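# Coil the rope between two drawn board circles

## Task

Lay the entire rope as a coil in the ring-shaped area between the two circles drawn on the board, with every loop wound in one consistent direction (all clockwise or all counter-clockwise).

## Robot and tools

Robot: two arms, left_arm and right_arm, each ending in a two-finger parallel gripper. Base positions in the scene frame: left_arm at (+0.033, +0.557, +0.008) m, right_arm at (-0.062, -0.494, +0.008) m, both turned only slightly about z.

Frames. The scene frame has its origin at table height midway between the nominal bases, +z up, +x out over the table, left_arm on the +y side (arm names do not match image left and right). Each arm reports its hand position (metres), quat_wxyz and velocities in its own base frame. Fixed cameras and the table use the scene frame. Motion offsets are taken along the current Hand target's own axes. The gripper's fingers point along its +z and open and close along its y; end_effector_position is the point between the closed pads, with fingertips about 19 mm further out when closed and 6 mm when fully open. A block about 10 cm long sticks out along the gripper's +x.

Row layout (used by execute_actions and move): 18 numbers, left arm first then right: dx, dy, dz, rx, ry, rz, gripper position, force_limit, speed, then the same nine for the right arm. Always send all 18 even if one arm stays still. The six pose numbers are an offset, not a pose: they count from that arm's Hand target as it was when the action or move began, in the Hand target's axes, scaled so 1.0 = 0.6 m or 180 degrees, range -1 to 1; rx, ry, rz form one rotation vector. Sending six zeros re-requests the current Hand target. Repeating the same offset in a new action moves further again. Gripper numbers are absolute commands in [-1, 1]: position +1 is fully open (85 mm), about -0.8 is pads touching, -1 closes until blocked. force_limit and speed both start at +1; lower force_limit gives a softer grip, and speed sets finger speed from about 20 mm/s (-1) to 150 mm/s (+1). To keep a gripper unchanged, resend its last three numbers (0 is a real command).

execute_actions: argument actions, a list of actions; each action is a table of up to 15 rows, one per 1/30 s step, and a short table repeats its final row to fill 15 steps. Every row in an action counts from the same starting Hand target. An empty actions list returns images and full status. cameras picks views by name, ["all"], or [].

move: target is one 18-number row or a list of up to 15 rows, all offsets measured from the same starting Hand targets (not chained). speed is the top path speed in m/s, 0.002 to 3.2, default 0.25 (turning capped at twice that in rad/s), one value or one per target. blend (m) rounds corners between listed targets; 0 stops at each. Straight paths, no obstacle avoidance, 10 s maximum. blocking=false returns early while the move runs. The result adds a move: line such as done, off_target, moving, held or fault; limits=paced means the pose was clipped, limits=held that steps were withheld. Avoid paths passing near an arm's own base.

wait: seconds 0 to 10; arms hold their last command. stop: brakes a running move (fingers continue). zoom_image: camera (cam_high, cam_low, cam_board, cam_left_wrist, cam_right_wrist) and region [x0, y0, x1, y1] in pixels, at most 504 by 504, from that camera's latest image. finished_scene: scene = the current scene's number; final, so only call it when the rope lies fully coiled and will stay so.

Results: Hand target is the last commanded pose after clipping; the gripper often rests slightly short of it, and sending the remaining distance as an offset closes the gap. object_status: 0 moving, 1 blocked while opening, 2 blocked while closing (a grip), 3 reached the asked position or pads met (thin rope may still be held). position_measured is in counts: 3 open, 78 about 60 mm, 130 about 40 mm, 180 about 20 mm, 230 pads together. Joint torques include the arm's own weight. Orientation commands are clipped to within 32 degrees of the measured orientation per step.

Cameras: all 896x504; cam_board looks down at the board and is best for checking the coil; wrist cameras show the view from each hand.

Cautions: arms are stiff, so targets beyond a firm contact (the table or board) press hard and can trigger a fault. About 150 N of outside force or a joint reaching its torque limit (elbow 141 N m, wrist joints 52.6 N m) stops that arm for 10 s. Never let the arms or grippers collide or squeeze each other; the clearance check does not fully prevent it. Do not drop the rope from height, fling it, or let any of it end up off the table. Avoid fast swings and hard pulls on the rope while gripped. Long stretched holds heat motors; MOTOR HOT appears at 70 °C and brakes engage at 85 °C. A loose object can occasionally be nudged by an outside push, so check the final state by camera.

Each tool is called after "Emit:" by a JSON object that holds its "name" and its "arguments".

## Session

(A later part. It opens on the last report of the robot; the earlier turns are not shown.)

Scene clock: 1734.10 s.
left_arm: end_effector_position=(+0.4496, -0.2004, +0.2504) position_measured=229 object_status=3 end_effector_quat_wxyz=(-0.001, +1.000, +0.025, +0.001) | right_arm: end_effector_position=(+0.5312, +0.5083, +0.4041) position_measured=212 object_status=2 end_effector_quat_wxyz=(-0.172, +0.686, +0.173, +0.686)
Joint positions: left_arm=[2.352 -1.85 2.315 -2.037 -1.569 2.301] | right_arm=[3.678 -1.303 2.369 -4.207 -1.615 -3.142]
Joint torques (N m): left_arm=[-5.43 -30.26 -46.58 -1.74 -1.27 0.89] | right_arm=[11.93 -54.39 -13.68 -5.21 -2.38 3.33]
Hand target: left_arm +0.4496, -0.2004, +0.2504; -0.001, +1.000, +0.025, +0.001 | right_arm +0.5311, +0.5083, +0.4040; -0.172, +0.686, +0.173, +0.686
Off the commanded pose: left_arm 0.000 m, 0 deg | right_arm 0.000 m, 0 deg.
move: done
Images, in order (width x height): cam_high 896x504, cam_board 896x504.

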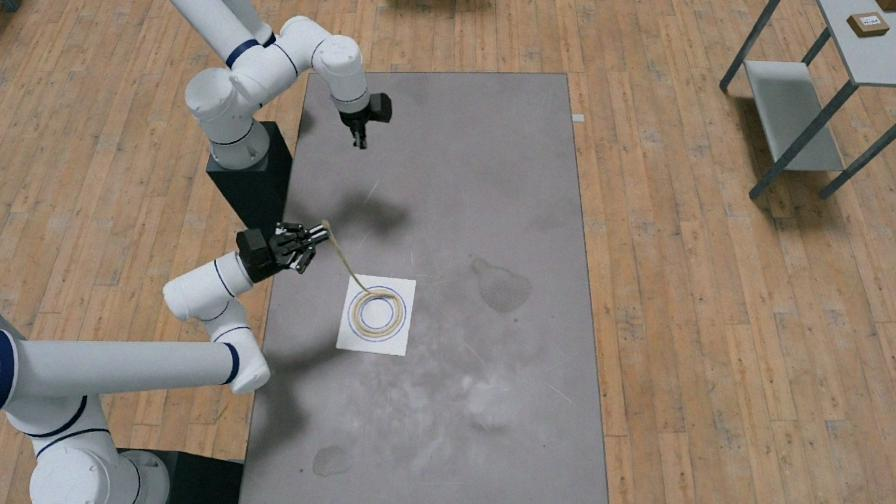

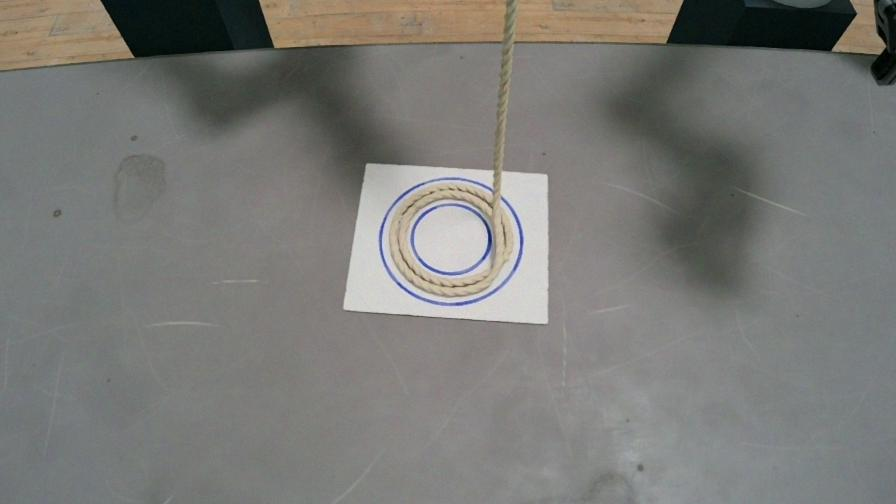

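Emit:
{"name": "move", "arguments": {"target": [[0,0,0,0,0,0,-0.8,-1,-1,-0.02,-0.0104,0.006,0,0,0,-1,-1,-1]], "speed": 0.03, "cameras": ["cam_high","cam_board"]}}

Emit:
{"name": "zoom_image", "arguments": {"camera": "cam_board", "region": [370, 170, 540, 310]}}

Emit:
{"name": "zoom_image", "arguments": {"camera": "cam_high", "region": [310, 240, 430, 360]}}

Scene clock: 1752.33 s.
left_arm: end_effector_position=(+0.4496, -0.2004, +0.2504) position_measured=229 object_status=3 end_effector_quat_wxyz=(-0.001, +1.000, +0.025, +0.001) | right_arm: end_effector_position=(+0.5313, +0.5154, +0.3921) position_measured=212 object_status=2 end_effector_quat_wxyz=(-0.172, +0.686, +0.173, +0.686)
Joint positions: left_arm=[2.352 -1.85 2.315 -2.037 -1.569 2.301] | right_arm=[3.692 -1.271 2.362 -4.232 -1.629 -3.142]
Joint torques (N m): left_arm=[-4.96 -28.82 -46.89 -1.77 -1.15 1.05] | right_arm=[10.12 -54.97 -32.94 -5.74 -2.06 3.39]
Hand target: left_arm +0.4496, -0.2004, +0.2504; -0.001, +1.000, +0.025, +0.001 | right_arm +0.5313, +0.5155, +0.3920; -0.172, +0.686, +0.173, +0.686
Off the commanded pose: left_arm 0.000 m, 0 deg | right_arm 0.000 m, 0 deg.
move: done
Images, in order (width x height): cam_high 896x504, cam_board 896x504.

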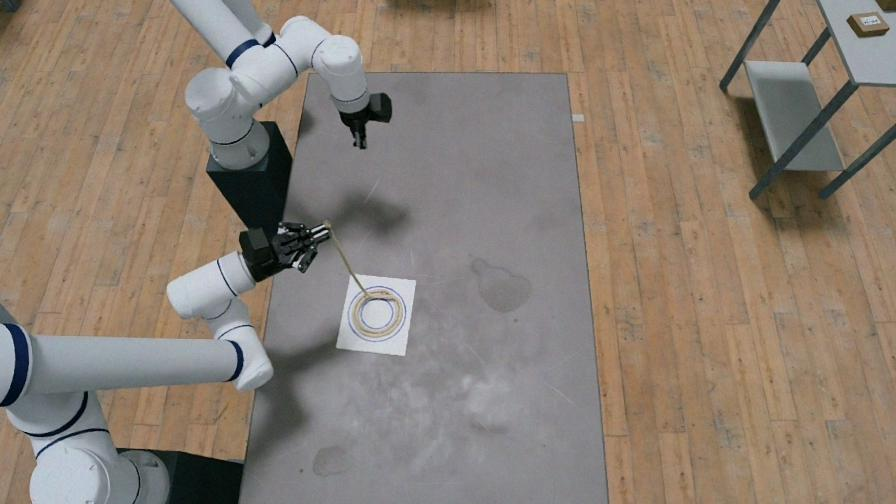

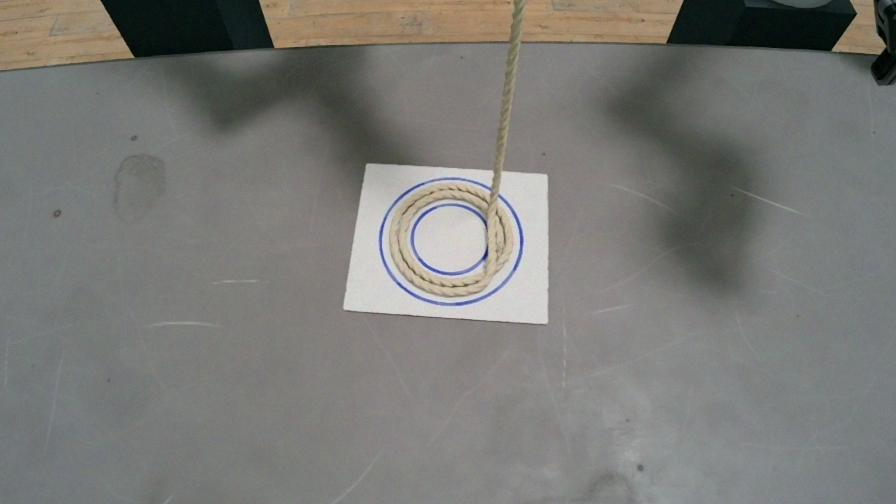

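Scaled by 2.965.

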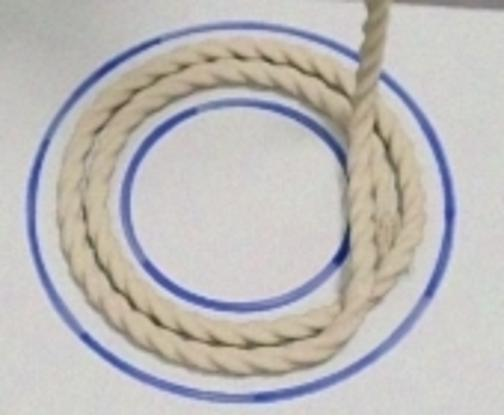

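Scaled by 4.200.

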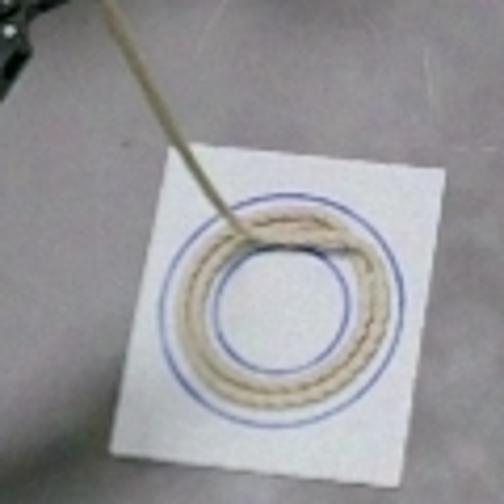

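Emit:
{"name": "move", "arguments": {"target": [[0,0,0,0,0,0,-0.8,-1,-1,0.0633,0.0054,0.0189,0,0,0,-1,-1,-1],[0,0,0,0,0,0,-0.8,-1,-1,0.125,0.0221,0.0638,0,0,0,-1,-1,-1],[0,0,0,0,0,0,-0.8,-1,-1,0.175,0.0523,0.1024,0,0,0,-1,-1,-1],[0,0,0,0,0,0,-0.8,-1,-1,0.205,0.0873,0.1304,0,0,0,-1,-1,-1],[0,0,0,0,0,0,-0.8,-1,-1,0.22,0.1127,0.1547,0,0,0,-1,-1,-1],[0,0,0,0,0,0,-0.8,-1,-1,0.255,0.1609,0.1526,0,0,0,-1,-1,-1]], "speed": 0.07, "blend": 0.008}}

Emit:
{"name": "move", "arguments": {"target": [0.0474,0.448,0.2167,0,0,0.1667,-0.8,-1,-1,0,0,0,0,0,0,-1,-1,-1], "speed": 0.2, "cameras": ["cam_high","cam_board","cam_left_wrist"]}}

Emit:
{"name": "zoom_image", "arguments": {"camera": "cam_board", "region": [370, 170, 540, 310]}}

Scene clock: 1864.77 s.
left_arm: end_effector_position=(+0.4496, -0.2004, +0.2504) position_measured=229 object_status=3 end_effector_quat_wxyz=(-0.001, +1.000, +0.025, +0.001) | right_arm: end_effector_position=(+0.6576, +0.4740, +0.5449) position_measured=212 object_status=2 end_effector_quat_wxyz=(-0.172, +0.686, +0.173, +0.686)
Joint positions: left_arm=[2.352 -1.85 2.315 -2.037 -1.569 2.301] | right_arm=[3.497 -1.446 2.165 -3.86 -1.434 -3.142]
Joint torques (N m): left_arm=[-4.93 -29.33 -46.95 -1.73 -1.24 0.96] | right_arm=[-4.82 -101.92 -44.48 -0.39 3.98 -0.85]
Hand target: left_arm +0.4496, -0.2004, +0.2504; -0.001, +1.000, +0.025, +0.001 | right_arm +0.6577, +0.4739, +0.5450; -0.172, +0.686, +0.173, +0.686
Off the commanded pose: left_arm 0.000 m, 0 deg | right_arm 0.000 m, 0 deg.
move: done

Scene clock: 1866.83 s.
left_arm: end_effector_position=(+0.4919, -0.4672, +0.1202) position_measured=229 object_status=3 end_effector_quat_wxyz=(-0.001, +0.972, -0.234, +0.001) | right_arm: end_effector_position=(+0.6577, +0.4739, +0.5450) position_measured=212 object_status=2 end_effector_quat_wxyz=(-0.172, +0.686, +0.173, +0.686)
Joint positions: left_arm=[2.116 -1.364 2.133 -2.34 -1.569 2.589] | right_arm=[3.497 -1.446 2.165 -3.86 -1.434 -3.142]
Joint torques (N m): left_arm=[-10.28 -44.1 -44.24 -10.44 -1.81 2.08] | right_arm=[-6.56 -102.99 -44.19 0.35 3.79 -0.97]
Hand target: left_arm +0.4919, -0.4673, +0.1202; -0.001, +0.972, -0.234, +0.001 | right_arm +0.6577, +0.4739, +0.5450; -0.172, +0.686, +0.173, +0.686
Off the commanded pose: left_arm 0.000 m, 0 deg | right_arm 0.000 m, 0 deg.
move: done
camera_calibration:
cam_left_wrist: T_world_to_cam=[[-0.453901, -0.890884, -0.0172902, -0.182853], [-0.830991, 0.416222, 0.36907, 0.576649], [-0.321602, 0.181889, -0.929241, 0.485851], [0, 0, 0, 1]] pos_world=[0.552444, -0.491287, 0.235487]
Images, in order (width x height): cam_high 896x504, cam_board 896x504, cam_left_wrist 896x504.

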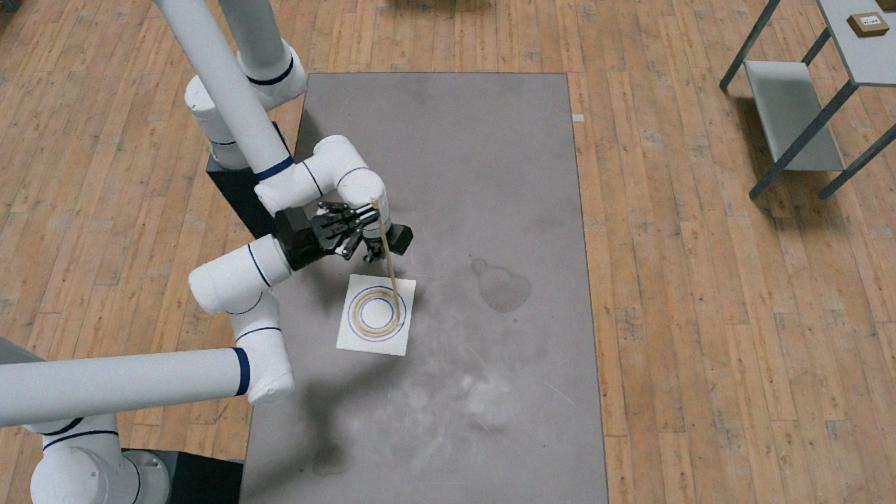

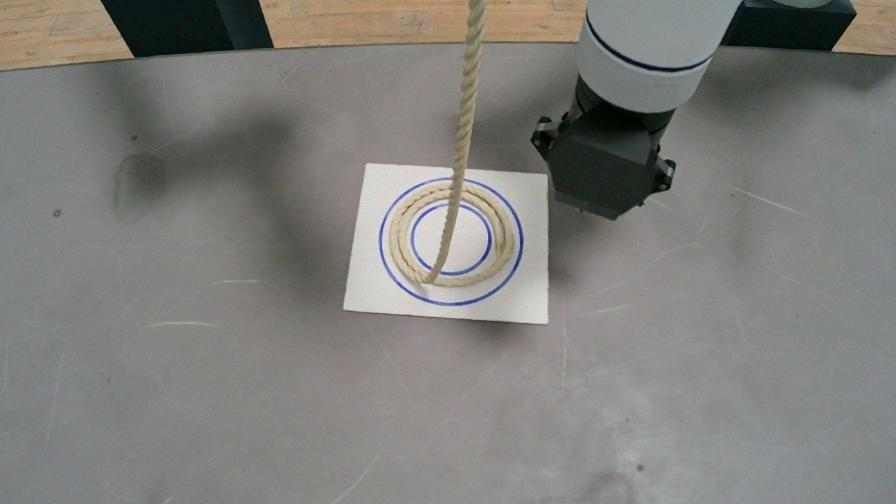

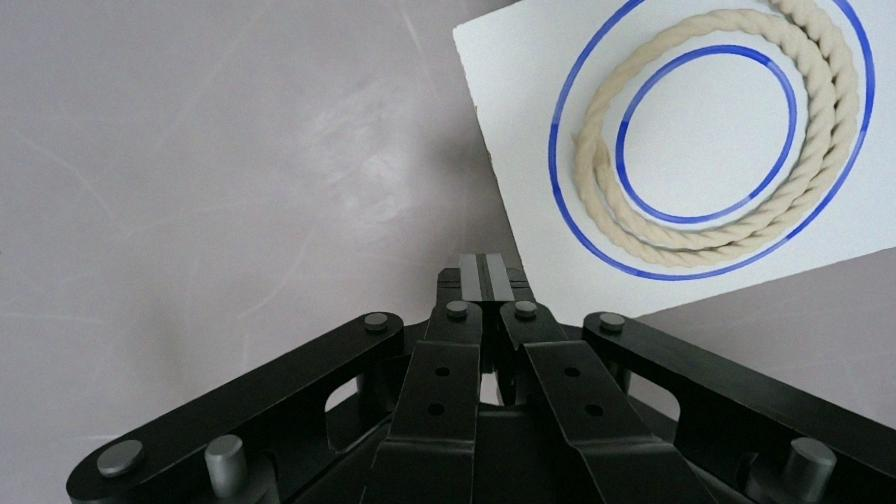

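Scaled by 2.965.

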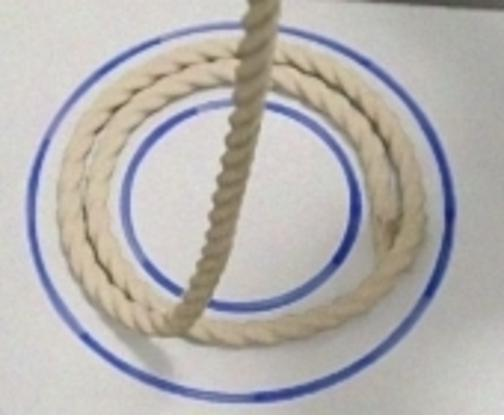

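Emit:
{"name": "zoom_image", "arguments": {"camera": "cam_left_wrist", "region": [480, 0, 896, 320]}}

Scaled by 1.212.

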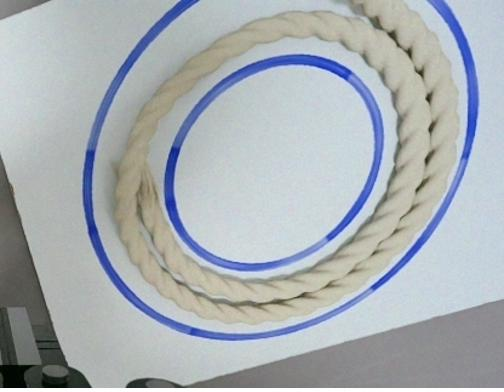

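Emit:
{"name": "move", "arguments": {"target": [-0.2654,-0.3638,-0.217,0,0,0,-0.8,-1,-1,-0.019,0,0,0,0,0,-1,-1,-1], "speed": 0.2}}

Scene clock: 1898.57 s.
left_arm: end_effector_position=(+0.4493, -0.2007, +0.2505) position_measured=229 object_status=3 end_effector_quat_wxyz=(-0.001, +0.972, -0.234, +0.001) | right_arm: end_effector_position=(+0.6577, +0.4739, +0.5336) position_measured=212 object_status=2 end_effector_quat_wxyz=(-0.172, +0.686, +0.173, +0.686)
Joint positions: left_arm=[2.351 -1.851 2.315 -2.036 -1.569 2.824] | right_arm=[3.497 -1.431 2.174 -3.884 -1.434 -3.142]
Joint torques (N m): left_arm=[11.8 -30.54 -40.4 -1.28 -1.54 2.42] | right_arm=[-8.34 -53.95 -22.34 -5.24 3.57 -1.04]
Hand target: left_arm +0.4493, -0.2006, +0.2506; -0.001, +0.972, -0.234, +0.001 | right_arm +0.6577, +0.4739, +0.5336; -0.172, +0.686, +0.173, +0.686
Off the commanded pose: left_arm 0.000 m, 0 deg | right_arm 0.000 m, 0 deg.
move: done

Emit:
{"name": "move", "arguments": {"target": [[0,0,0,0,0,0,-0.8,-1,-1,-0.029,-0.0324,0.0055,0,0,0,-1,-1,-1],[0,0,0,0,0,0,-0.8,-1,-1,-0.0543,-0.065,-0.0026,0,0,0,-1,-1,-1],[0,0,0,0,0,0,-0.8,-1,-1,-0.0868,-0.0933,-0.0183,0,0,0,-1,-1,-1],[0,0,0,0,0,0,-0.8,-1,-1,-0.1168,-0.1175,-0.0378,0,0,0,-1,-1,-1],[0,0,0,0,0,0,-0.8,-1,-1,-0.1497,-0.1359,-0.0612,0,0,0,-1,-1,-1],[0,0,0,0,0,0,-0.8,-1,-1,-0.181,-0.145,-0.0836,0,0,0,-1,-1,-1]], "speed": 0.04, "blend": 0.006, "cameras": ["cam_high","cam_board"]}}

Emit:
{"name": "zoom_image", "arguments": {"camera": "cam_board", "region": [370, 170, 540, 310]}}

Emit:
{"name": "zoom_image", "arguments": {"camera": "cam_high", "region": [310, 240, 430, 360]}}

Scene clock: 1929.77 s.
left_arm: end_effector_position=(+0.4493, -0.2006, +0.2506) position_measured=229 object_status=3 end_effector_quat_wxyz=(-0.001, +0.972, -0.234, +0.001) | right_arm: end_effector_position=(+0.5724, +0.5267, +0.4251) position_measured=212 object_status=2 end_effector_quat_wxyz=(-0.172, +0.686, +0.173, +0.686)
Joint positions: left_arm=[2.351 -1.851 2.315 -2.036 -1.569 2.824] | right_arm=[3.667 -1.293 2.283 -4.131 -1.604 -3.142]
Joint torques (N m): left_arm=[7.3 -32.09 -40.44 -1.83 -1.74 1.99] | right_arm=[8.49 -61.19 -15.93 -5.06 -2.6 3.96]
Hand target: left_arm +0.4493, -0.2006, +0.2506; -0.001, +0.972, -0.234, +0.001 | right_arm +0.5723, +0.5267, +0.4250; -0.172, +0.686, +0.173, +0.686
Off the commanded pose: left_arm 0.000 m, 0 deg | right_arm 0.000 m, 0 deg.
move: done
Images, in order (width x height): cam_high 896x504, cam_board 896x504.

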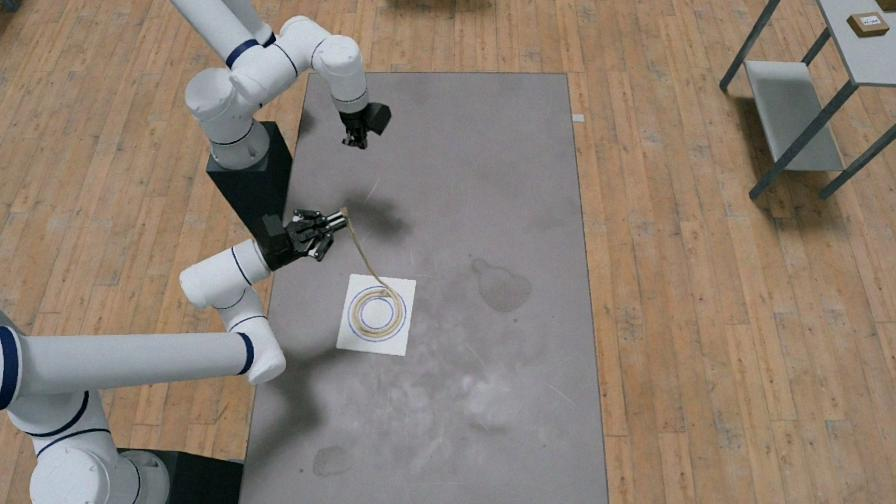

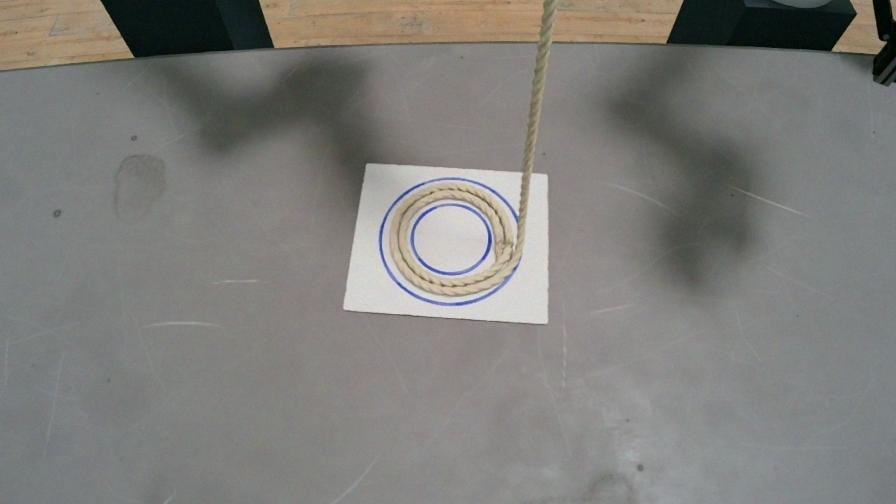

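Scaled by 2.965.

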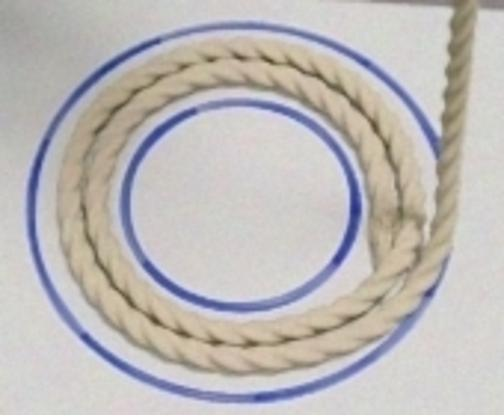

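Scaled by 4.200.

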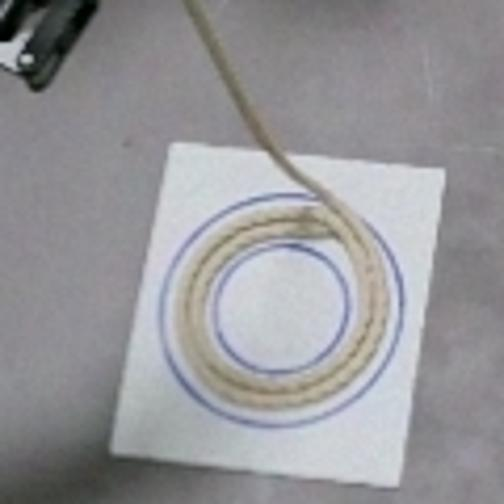

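Emit:
{"name": "move", "arguments": {"target": [[0,0,0,0,0,0,-0.8,-1,-1,-0.032,-0.0009,-0.0277,0,0,0,-1,-1,-1],[0,0,0,0,0,0,-0.8,-1,-1,-0.064,-0.0005,-0.0547,0,0,0,-1,-1,-1]], "speed": 0.04, "blend": 0.006, "cameras": ["cam_high","cam_board"]}}

Emit:
{"name": "zoom_image", "arguments": {"camera": "cam_board", "region": [370, 170, 540, 310]}}

Emit:
{"name": "zoom_image", "arguments": {"camera": "cam_high", "region": [310, 240, 430, 360]}}

Scene clock: 1942.00 s.
left_arm: end_effector_position=(+0.4493, -0.2006, +0.2506) position_measured=229 object_status=3 end_effector_quat_wxyz=(-0.001, +0.972, -0.234, +0.001) | right_arm: end_effector_position=(+0.5433, +0.5114, +0.3867) position_measured=212 object_status=2 end_effector_quat_wxyz=(-0.172, +0.686, +0.173, +0.686)
Joint positions: left_arm=[2.351 -1.851 2.315 -2.036 -1.569 2.824] | right_arm=[3.671 -1.256 2.356 -4.241 -1.607 -3.142]
Joint torques (N m): left_arm=[7.99 -31.69 -41.71 -1.78 -1.65 2.07] | right_arm=[10.77 -58.85 -11.71 -5.87 -2.21 3.78]
Hand target: left_arm +0.4493, -0.2006, +0.2506; -0.001, +0.972, -0.234, +0.001 | right_arm +0.5433, +0.5114, +0.3866; -0.172, +0.686, +0.173, +0.686
Off the commanded pose: left_arm 0.000 m, 0 deg | right_arm 0.000 m, 0 deg.
move: done
Images, in order (width x height): cam_high 896x504, cam_board 896x504.

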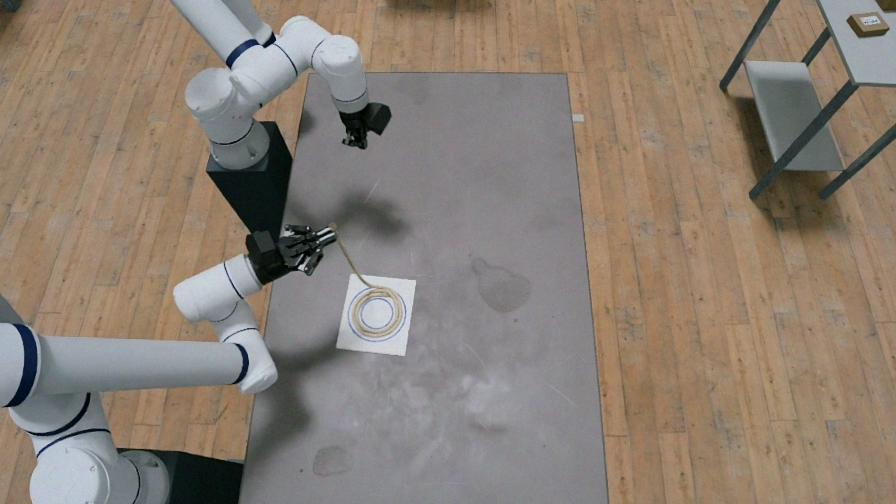

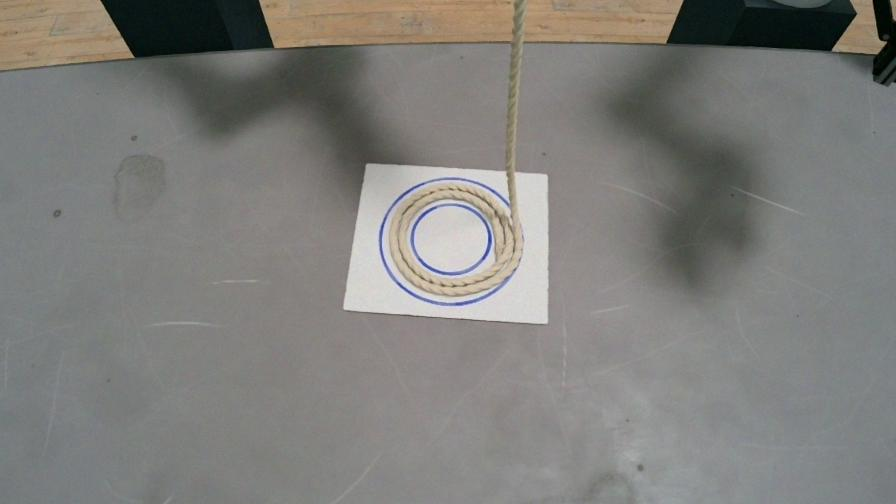

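Scaled by 2.965.

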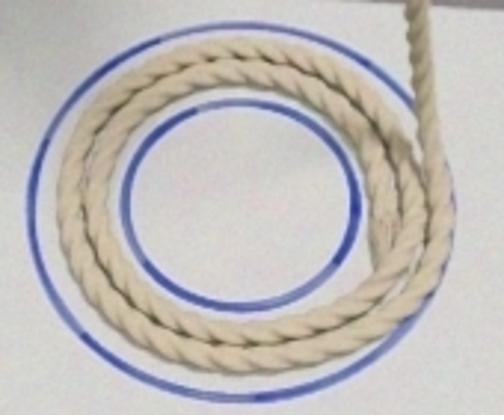

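Scaled by 4.200.

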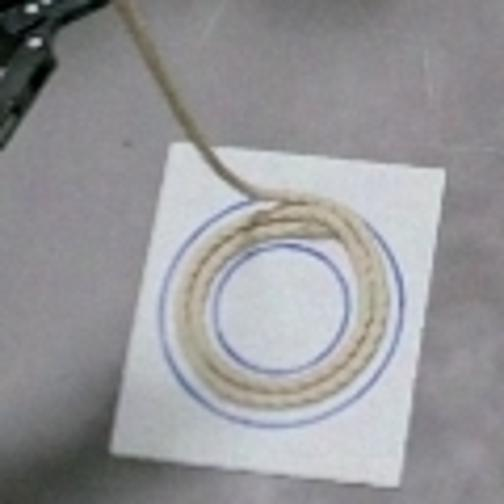

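Emit:
{"name": "move", "arguments": {"target": [[0,0,0,0,0,0,-0.8,-1,-1,0.0157,0.0151,-0.0297,0,0,0,-1,-1,-1],[0,0,0,0,0,0,-0.8,-1,-1,-0.0093,0.0382,-0.0605,0,0,0,-1,-1,-1]], "speed": 0.04, "blend": 0.006, "cameras": ["cam_high","cam_board"]}}

Emit:
{"name": "zoom_image", "arguments": {"camera": "cam_board", "region": [370, 170, 540, 310]}}

Emit:
{"name": "zoom_image", "arguments": {"camera": "cam_high", "region": [310, 240, 430, 360]}}

Scene clock: 1961.27 s.
left_arm: end_effector_position=(+0.4493, -0.2006, +0.2506) position_measured=229 object_status=3 end_effector_quat_wxyz=(-0.001, +0.972, -0.234, +0.001) | right_arm: end_effector_position=(+0.5221, +0.4741, +0.3811) position_measured=212 object_status=2 end_effector_quat_wxyz=(-0.172, +0.686, +0.173, +0.686)
Joint positions: left_arm=[2.351 -1.851 2.315 -2.036 -1.569 2.824] | right_arm=[3.618 -1.291 2.44 -4.29 -1.554 -3.142]
Joint torques (N m): left_arm=[8.45 -31.42 -42.37 -1.83 -1.68 2.13] | right_arm=[-8.13 -49.62 -10.43 -5.36 4.03 -0.03]
Hand target: left_arm +0.4493, -0.2006, +0.2506; -0.001, +0.972, -0.234, +0.001 | right_arm +0.5221, +0.4740, +0.3811; -0.172, +0.686, +0.173, +0.686
Off the commanded pose: left_arm 0.000 m, 0 deg | right_arm 0.000 m, 0 deg.
move: done
Images, in order (width x height): cam_high 896x504, cam_board 896x504.

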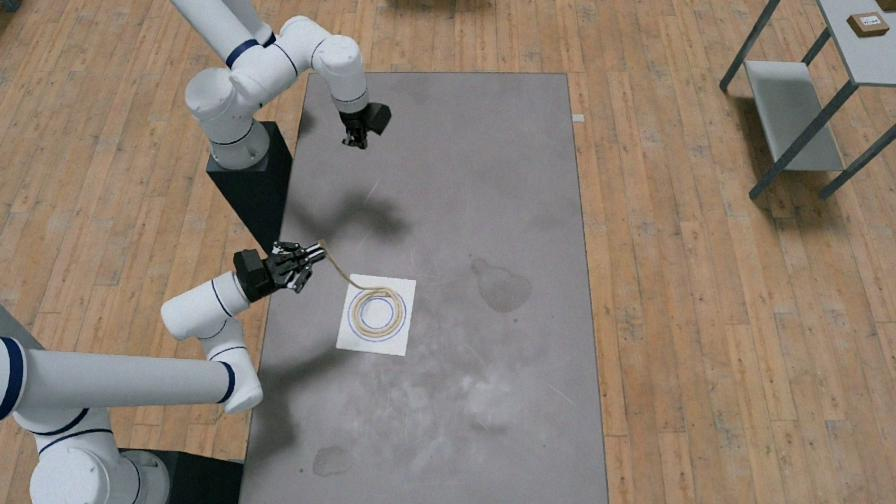

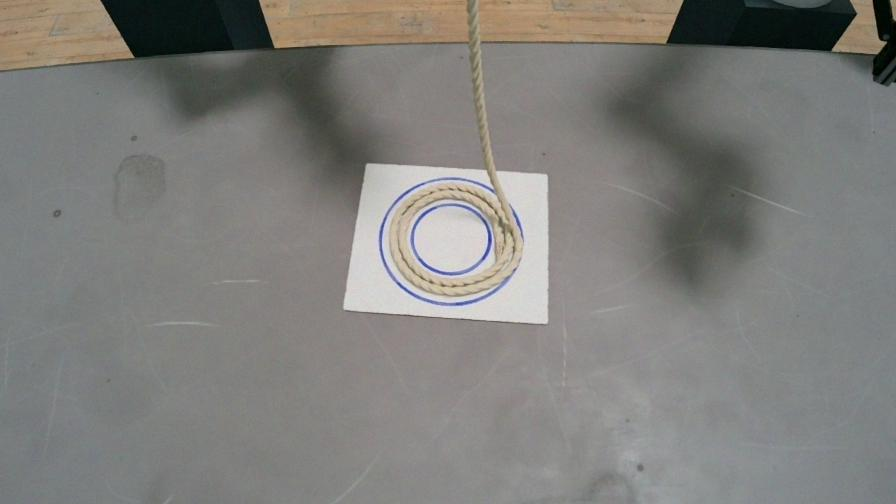

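Scaled by 2.965.

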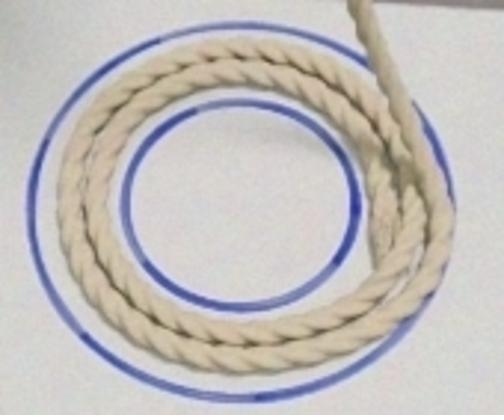

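Scaled by 4.200.

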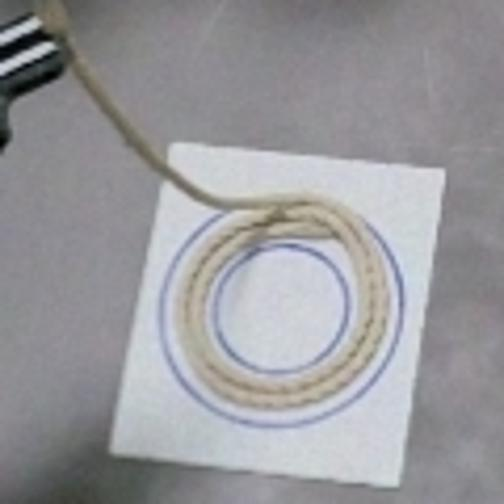

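Emit:
{"name": "move", "arguments": {"target": [[0,0,0,0,0,0,-0.8,-1,-1,-0.0052,0.0248,-0.0196,0,0,0,-1,-1,-1]], "speed": 0.03, "cameras": ["cam_high","cam_board"]}}

Emit:
{"name": "zoom_image", "arguments": {"camera": "cam_board", "region": [370, 170, 540, 310]}}

Emit:
{"name": "zoom_image", "arguments": {"camera": "cam_high", "region": [310, 240, 430, 360]}}

Scene clock: 1974.47 s.
left_arm: end_effector_position=(+0.4493, -0.2006, +0.2506) position_measured=229 object_status=3 end_effector_quat_wxyz=(-0.001, +0.972, -0.234, +0.001) | right_arm: end_effector_position=(+0.5188, +0.4555, +0.3780) position_measured=212 object_status=2 end_effector_quat_wxyz=(-0.172, +0.686, +0.173, +0.686)
Joint positions: left_arm=[2.351 -1.851 2.315 -2.036 -1.569 2.824] | right_arm=[3.579 -1.302 2.473 -4.311 -1.516 -3.142]
Joint torques (N m): left_arm=[8.02 -32.12 -43.19 -1.92 -1.75 2.02] | right_arm=[-4.93 -95.16 -9.51 -5.37 3.53 -0.51]
Hand target: left_arm +0.4493, -0.2006, +0.2506; -0.001, +0.972, -0.234, +0.001 | right_arm +0.5188, +0.4554, +0.3780; -0.172, +0.686, +0.173, +0.686
Off the commanded pose: left_arm 0.000 m, 0 deg | right_arm 0.000 m, 0 deg.
move: done
Images, in order (width x height): cam_high 896x504, cam_board 896x504.

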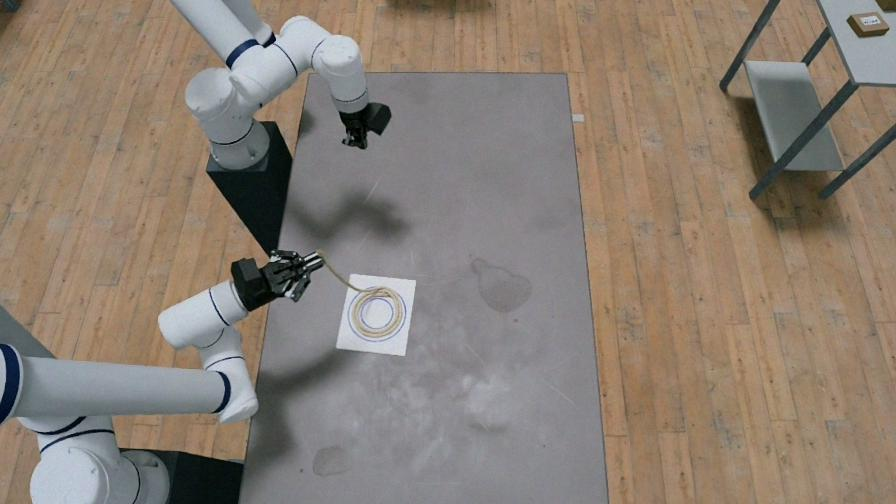

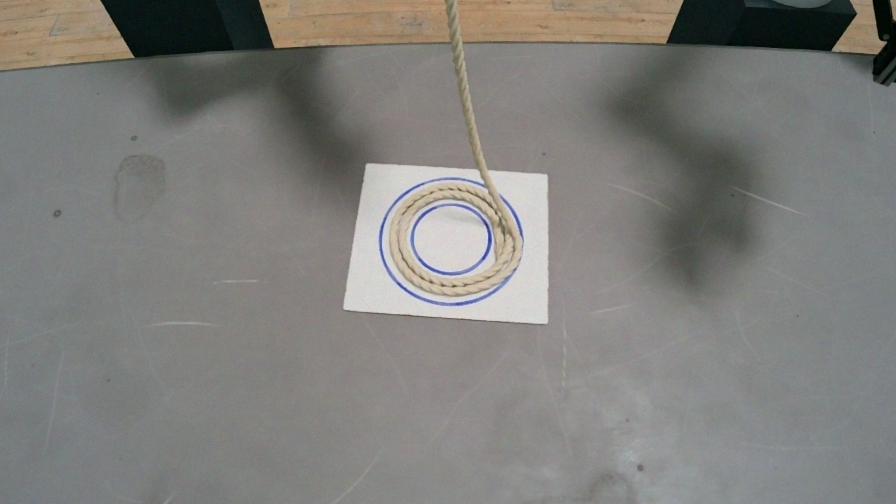

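Scaled by 2.965.

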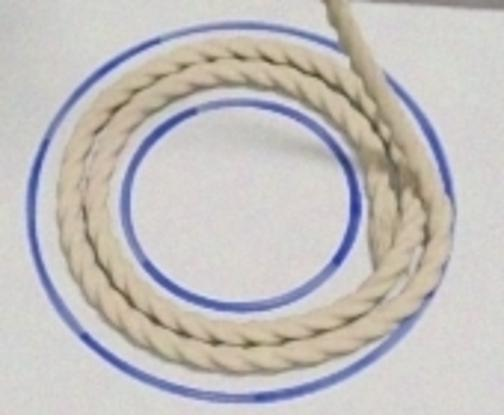

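Scaled by 4.200.

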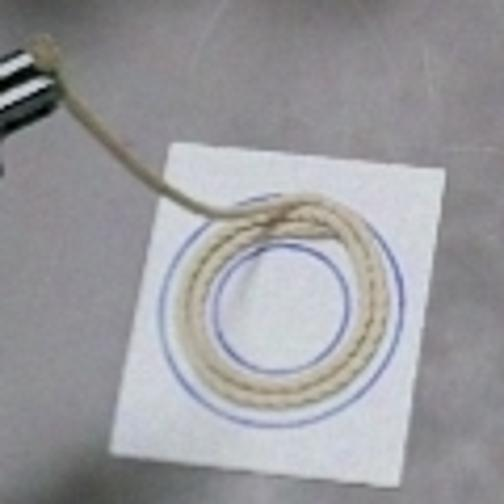

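Emit:
{"name": "move", "arguments": {"target": [[0,0,0,0,0,0,-0.8,-1,-1,-0.03,-0.0168,0.0039,0,0,0,-1,-1,-1]], "speed": 0.03, "cameras": ["cam_high","cam_board"]}}

Emit:
{"name": "zoom_image", "arguments": {"camera": "cam_board", "region": [370, 170, 540, 310]}}

Emit:
{"name": "zoom_image", "arguments": {"camera": "cam_high", "region": [310, 240, 430, 360]}}

Scene clock: 1991.27 s.
left_arm: end_effector_position=(+0.4493, -0.2006, +0.2506) position_measured=229 object_status=3 end_effector_quat_wxyz=(-0.001, +0.972, -0.234, +0.001) | right_arm: end_effector_position=(+0.5161, +0.4653, +0.3600) position_measured=212 object_status=2 end_effector_quat_wxyz=(-0.172, +0.686, +0.173, +0.686)
Joint positions: left_arm=[2.351 -1.851 2.315 -2.036 -1.569 2.824] | right_arm=[3.605 -1.253 2.466 -4.355 -1.542 -3.142]
Joint torques (N m): left_arm=[6.99 -31.67 -43.91 -1.99 -1.59 2.09] | right_arm=[9.98 -50.25 -27.78 -5.31 -2.33 0.53]
Hand target: left_arm +0.4493, -0.2006, +0.2506; -0.001, +0.972, -0.234, +0.001 | right_arm +0.5161, +0.4653, +0.3600; -0.172, +0.686, +0.173, +0.686
Off the commanded pose: left_arm 0.000 m, 0 deg | right_arm 0.000 m, 0 deg.
move: done
Images, in order (width x height): cam_high 896x504, cam_board 896x504.

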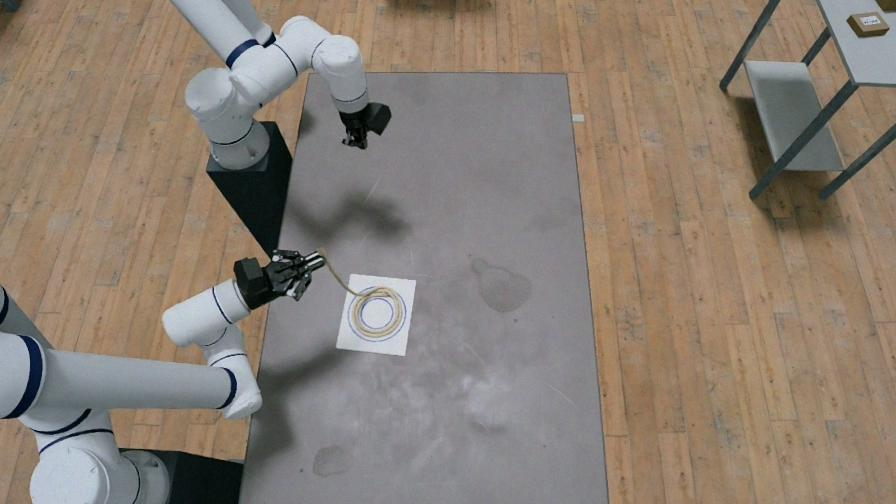

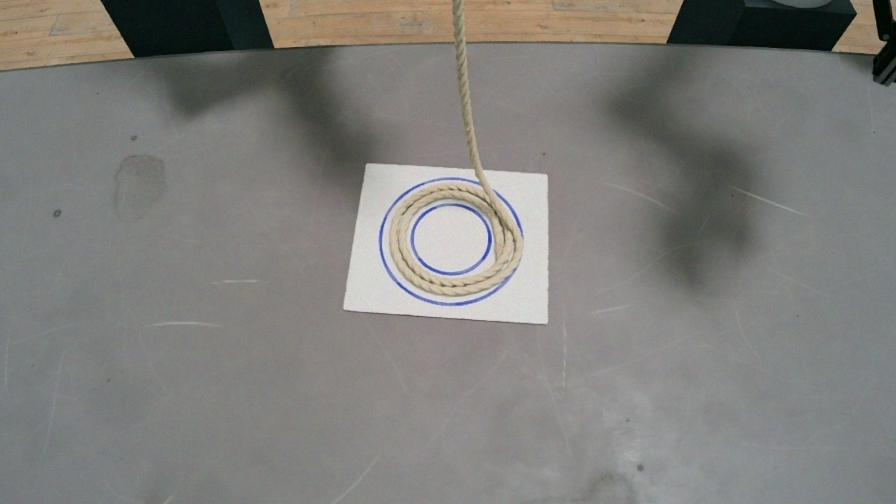

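Scaled by 2.965.

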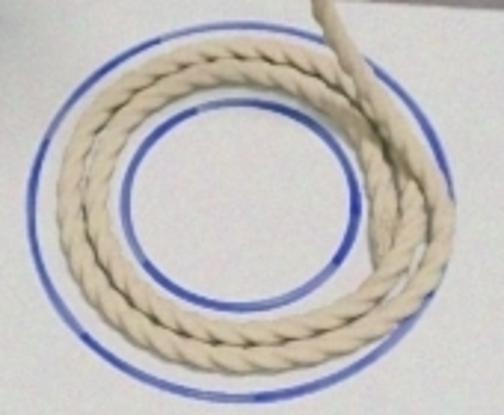

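Scaled by 4.200.

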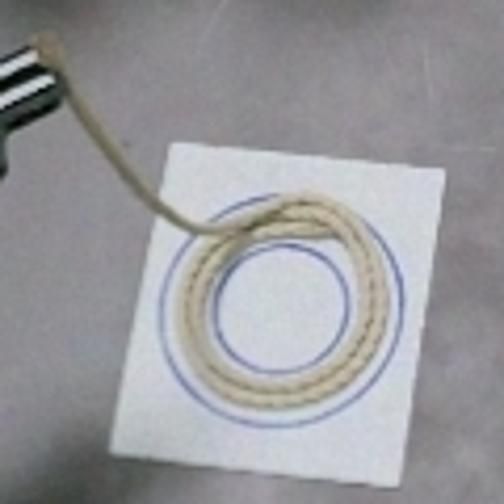

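Emit:
{"name": "move", "arguments": {"target": [[0,0,0,0,0,0,-0.8,-1,-1,0.0033,0.021,-0.0036,0,0,0,-1,-1,-1],[0,0,0,0,0,0,-0.8,-1,-1,-0.0217,0.0174,-0.0033,0,0,0,-1,-1,-1]], "speed": 0.03, "cameras": ["cam_high","cam_board"]}}

Emit:
{"name": "zoom_image", "arguments": {"camera": "cam_board", "region": [370, 170, 540, 310]}}

Emit:
{"name": "zoom_image", "arguments": {"camera": "cam_high", "region": [310, 240, 430, 360]}}

Scene clock: 2003.70 s.
left_arm: end_effector_position=(+0.4493, -0.2006, +0.2506) position_measured=229 object_status=3 end_effector_quat_wxyz=(-0.001, +0.972, -0.234, +0.001) | right_arm: end_effector_position=(+0.5193, +0.4552, +0.3470) position_measured=212 object_status=2 end_effector_quat_wxyz=(-0.172, +0.686, +0.173, +0.686)
Joint positions: left_arm=[2.351 -1.851 2.315 -2.036 -1.569 2.824] | right_arm=[3.578 -1.226 2.48 -4.395 -1.515 -3.142]
Joint torques (N m): left_arm=[7.94 -31.58 -44.53 -1.98 -1.52 1.79] | right_arm=[8.46 -52.02 -6.59 -5.02 -2.21 -0.1]
Hand target: left_arm +0.4493, -0.2006, +0.2506; -0.001, +0.972, -0.234, +0.001 | right_arm +0.5193, +0.4552, +0.3469; -0.172, +0.686, +0.173, +0.686
Off the commanded pose: left_arm 0.000 m, 0 deg | right_arm 0.000 m, 0 deg.
move: done
Images, in order (width x height): cam_high 896x504, cam_board 896x504.

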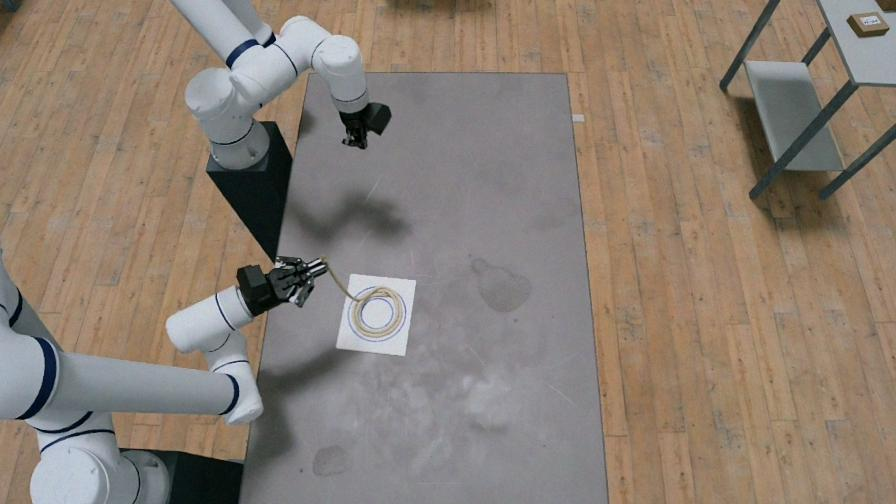

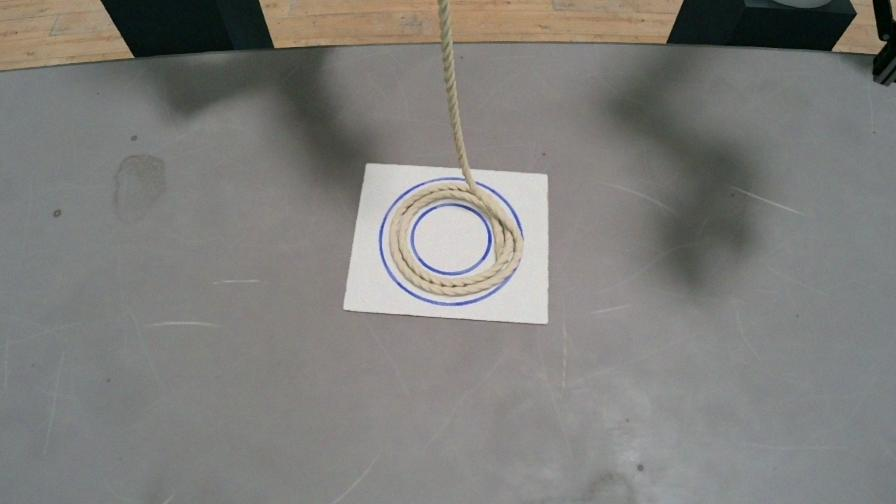

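Scaled by 2.965.

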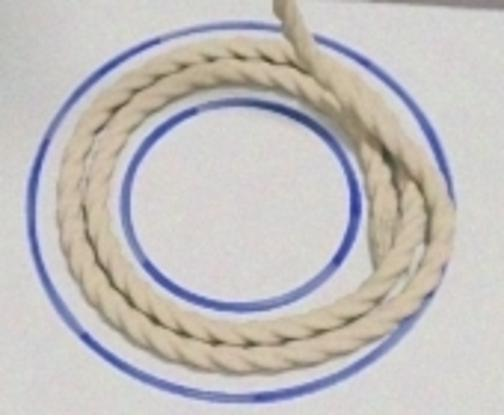

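Scaled by 4.200.

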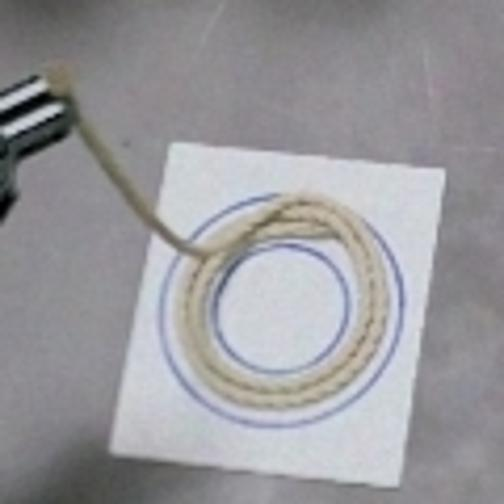

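Emit:
{"name": "move", "arguments": {"target": [[0,0,0,0,0,0,-0.8,-1,-1,-0.0365,0.0128,-0.0146,0,0,0,-1,-1,-1]], "speed": 0.03, "cameras": ["cam_high","cam_board"]}}

Emit:
{"name": "zoom_image", "arguments": {"camera": "cam_board", "region": [370, 170, 540, 310]}}

Emit:
{"name": "zoom_image", "arguments": {"camera": "cam_high", "region": [310, 240, 430, 360]}}

Scene clock: 2024.90 s.
left_arm: end_effector_position=(+0.4493, -0.2006, +0.2506) position_measured=229 object_status=3 end_effector_quat_wxyz=(-0.001, +0.972, -0.234, +0.001) | right_arm: end_effector_position=(+0.5152, +0.4443, +0.3251) position_measured=212 object_status=2 end_effector_quat_wxyz=(-0.172, +0.686, +0.173, +0.686)
Joint positions: left_arm=[2.351 -1.851 2.315 -2.036 -1.569 2.824] | right_arm=[3.556 -1.178 2.504 -4.467 -1.493 -3.142]
Joint torques (N m): left_arm=[7.39 -32.77 -45.76 -2 -1.66 1.91] | right_arm=[-6.25 -53.13 -2.82 -5.21 4.09 -0.57]
Hand target: left_arm +0.4493, -0.2006, +0.2506; -0.001, +0.972, -0.234, +0.001 | right_arm +0.5152, +0.4443, +0.3251; -0.172, +0.686, +0.173, +0.686
Off the commanded pose: left_arm 0.000 m, 0 deg | right_arm 0.000 m, 0 deg.
move: done
Images, in order (width x height): cam_high 896x504, cam_board 896x504.

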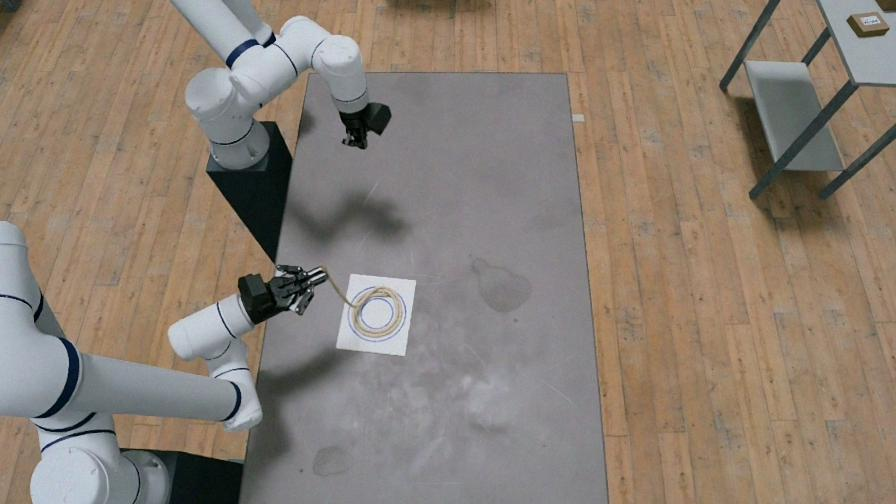

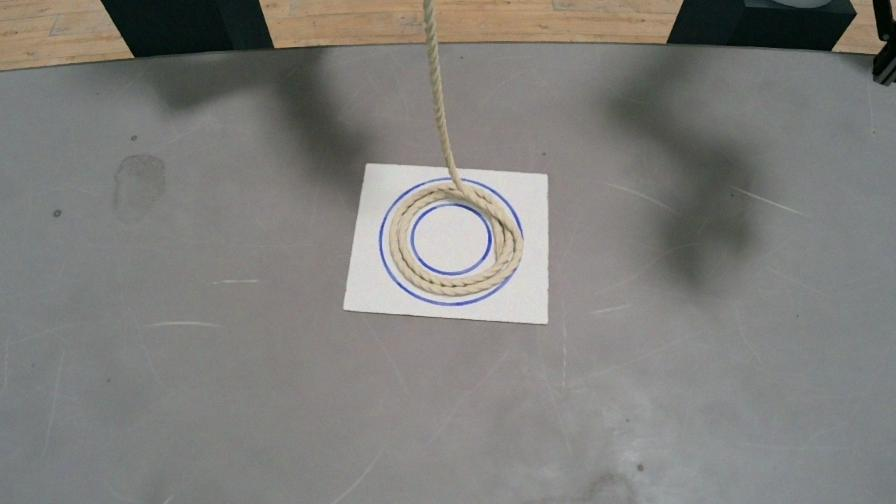

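Scaled by 2.965.

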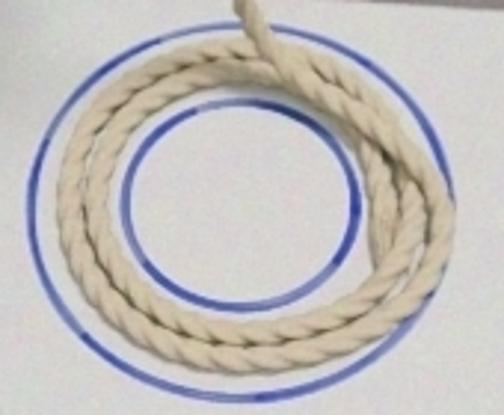

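Scaled by 4.200.

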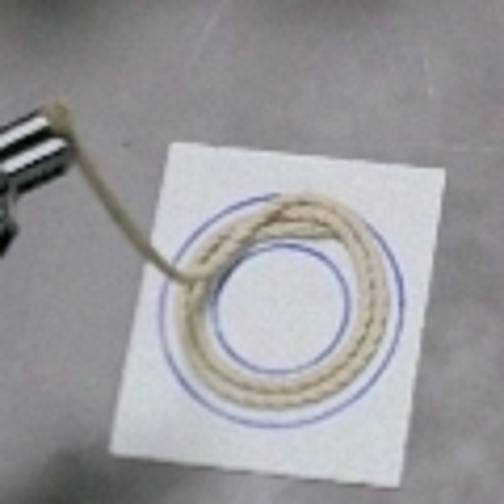

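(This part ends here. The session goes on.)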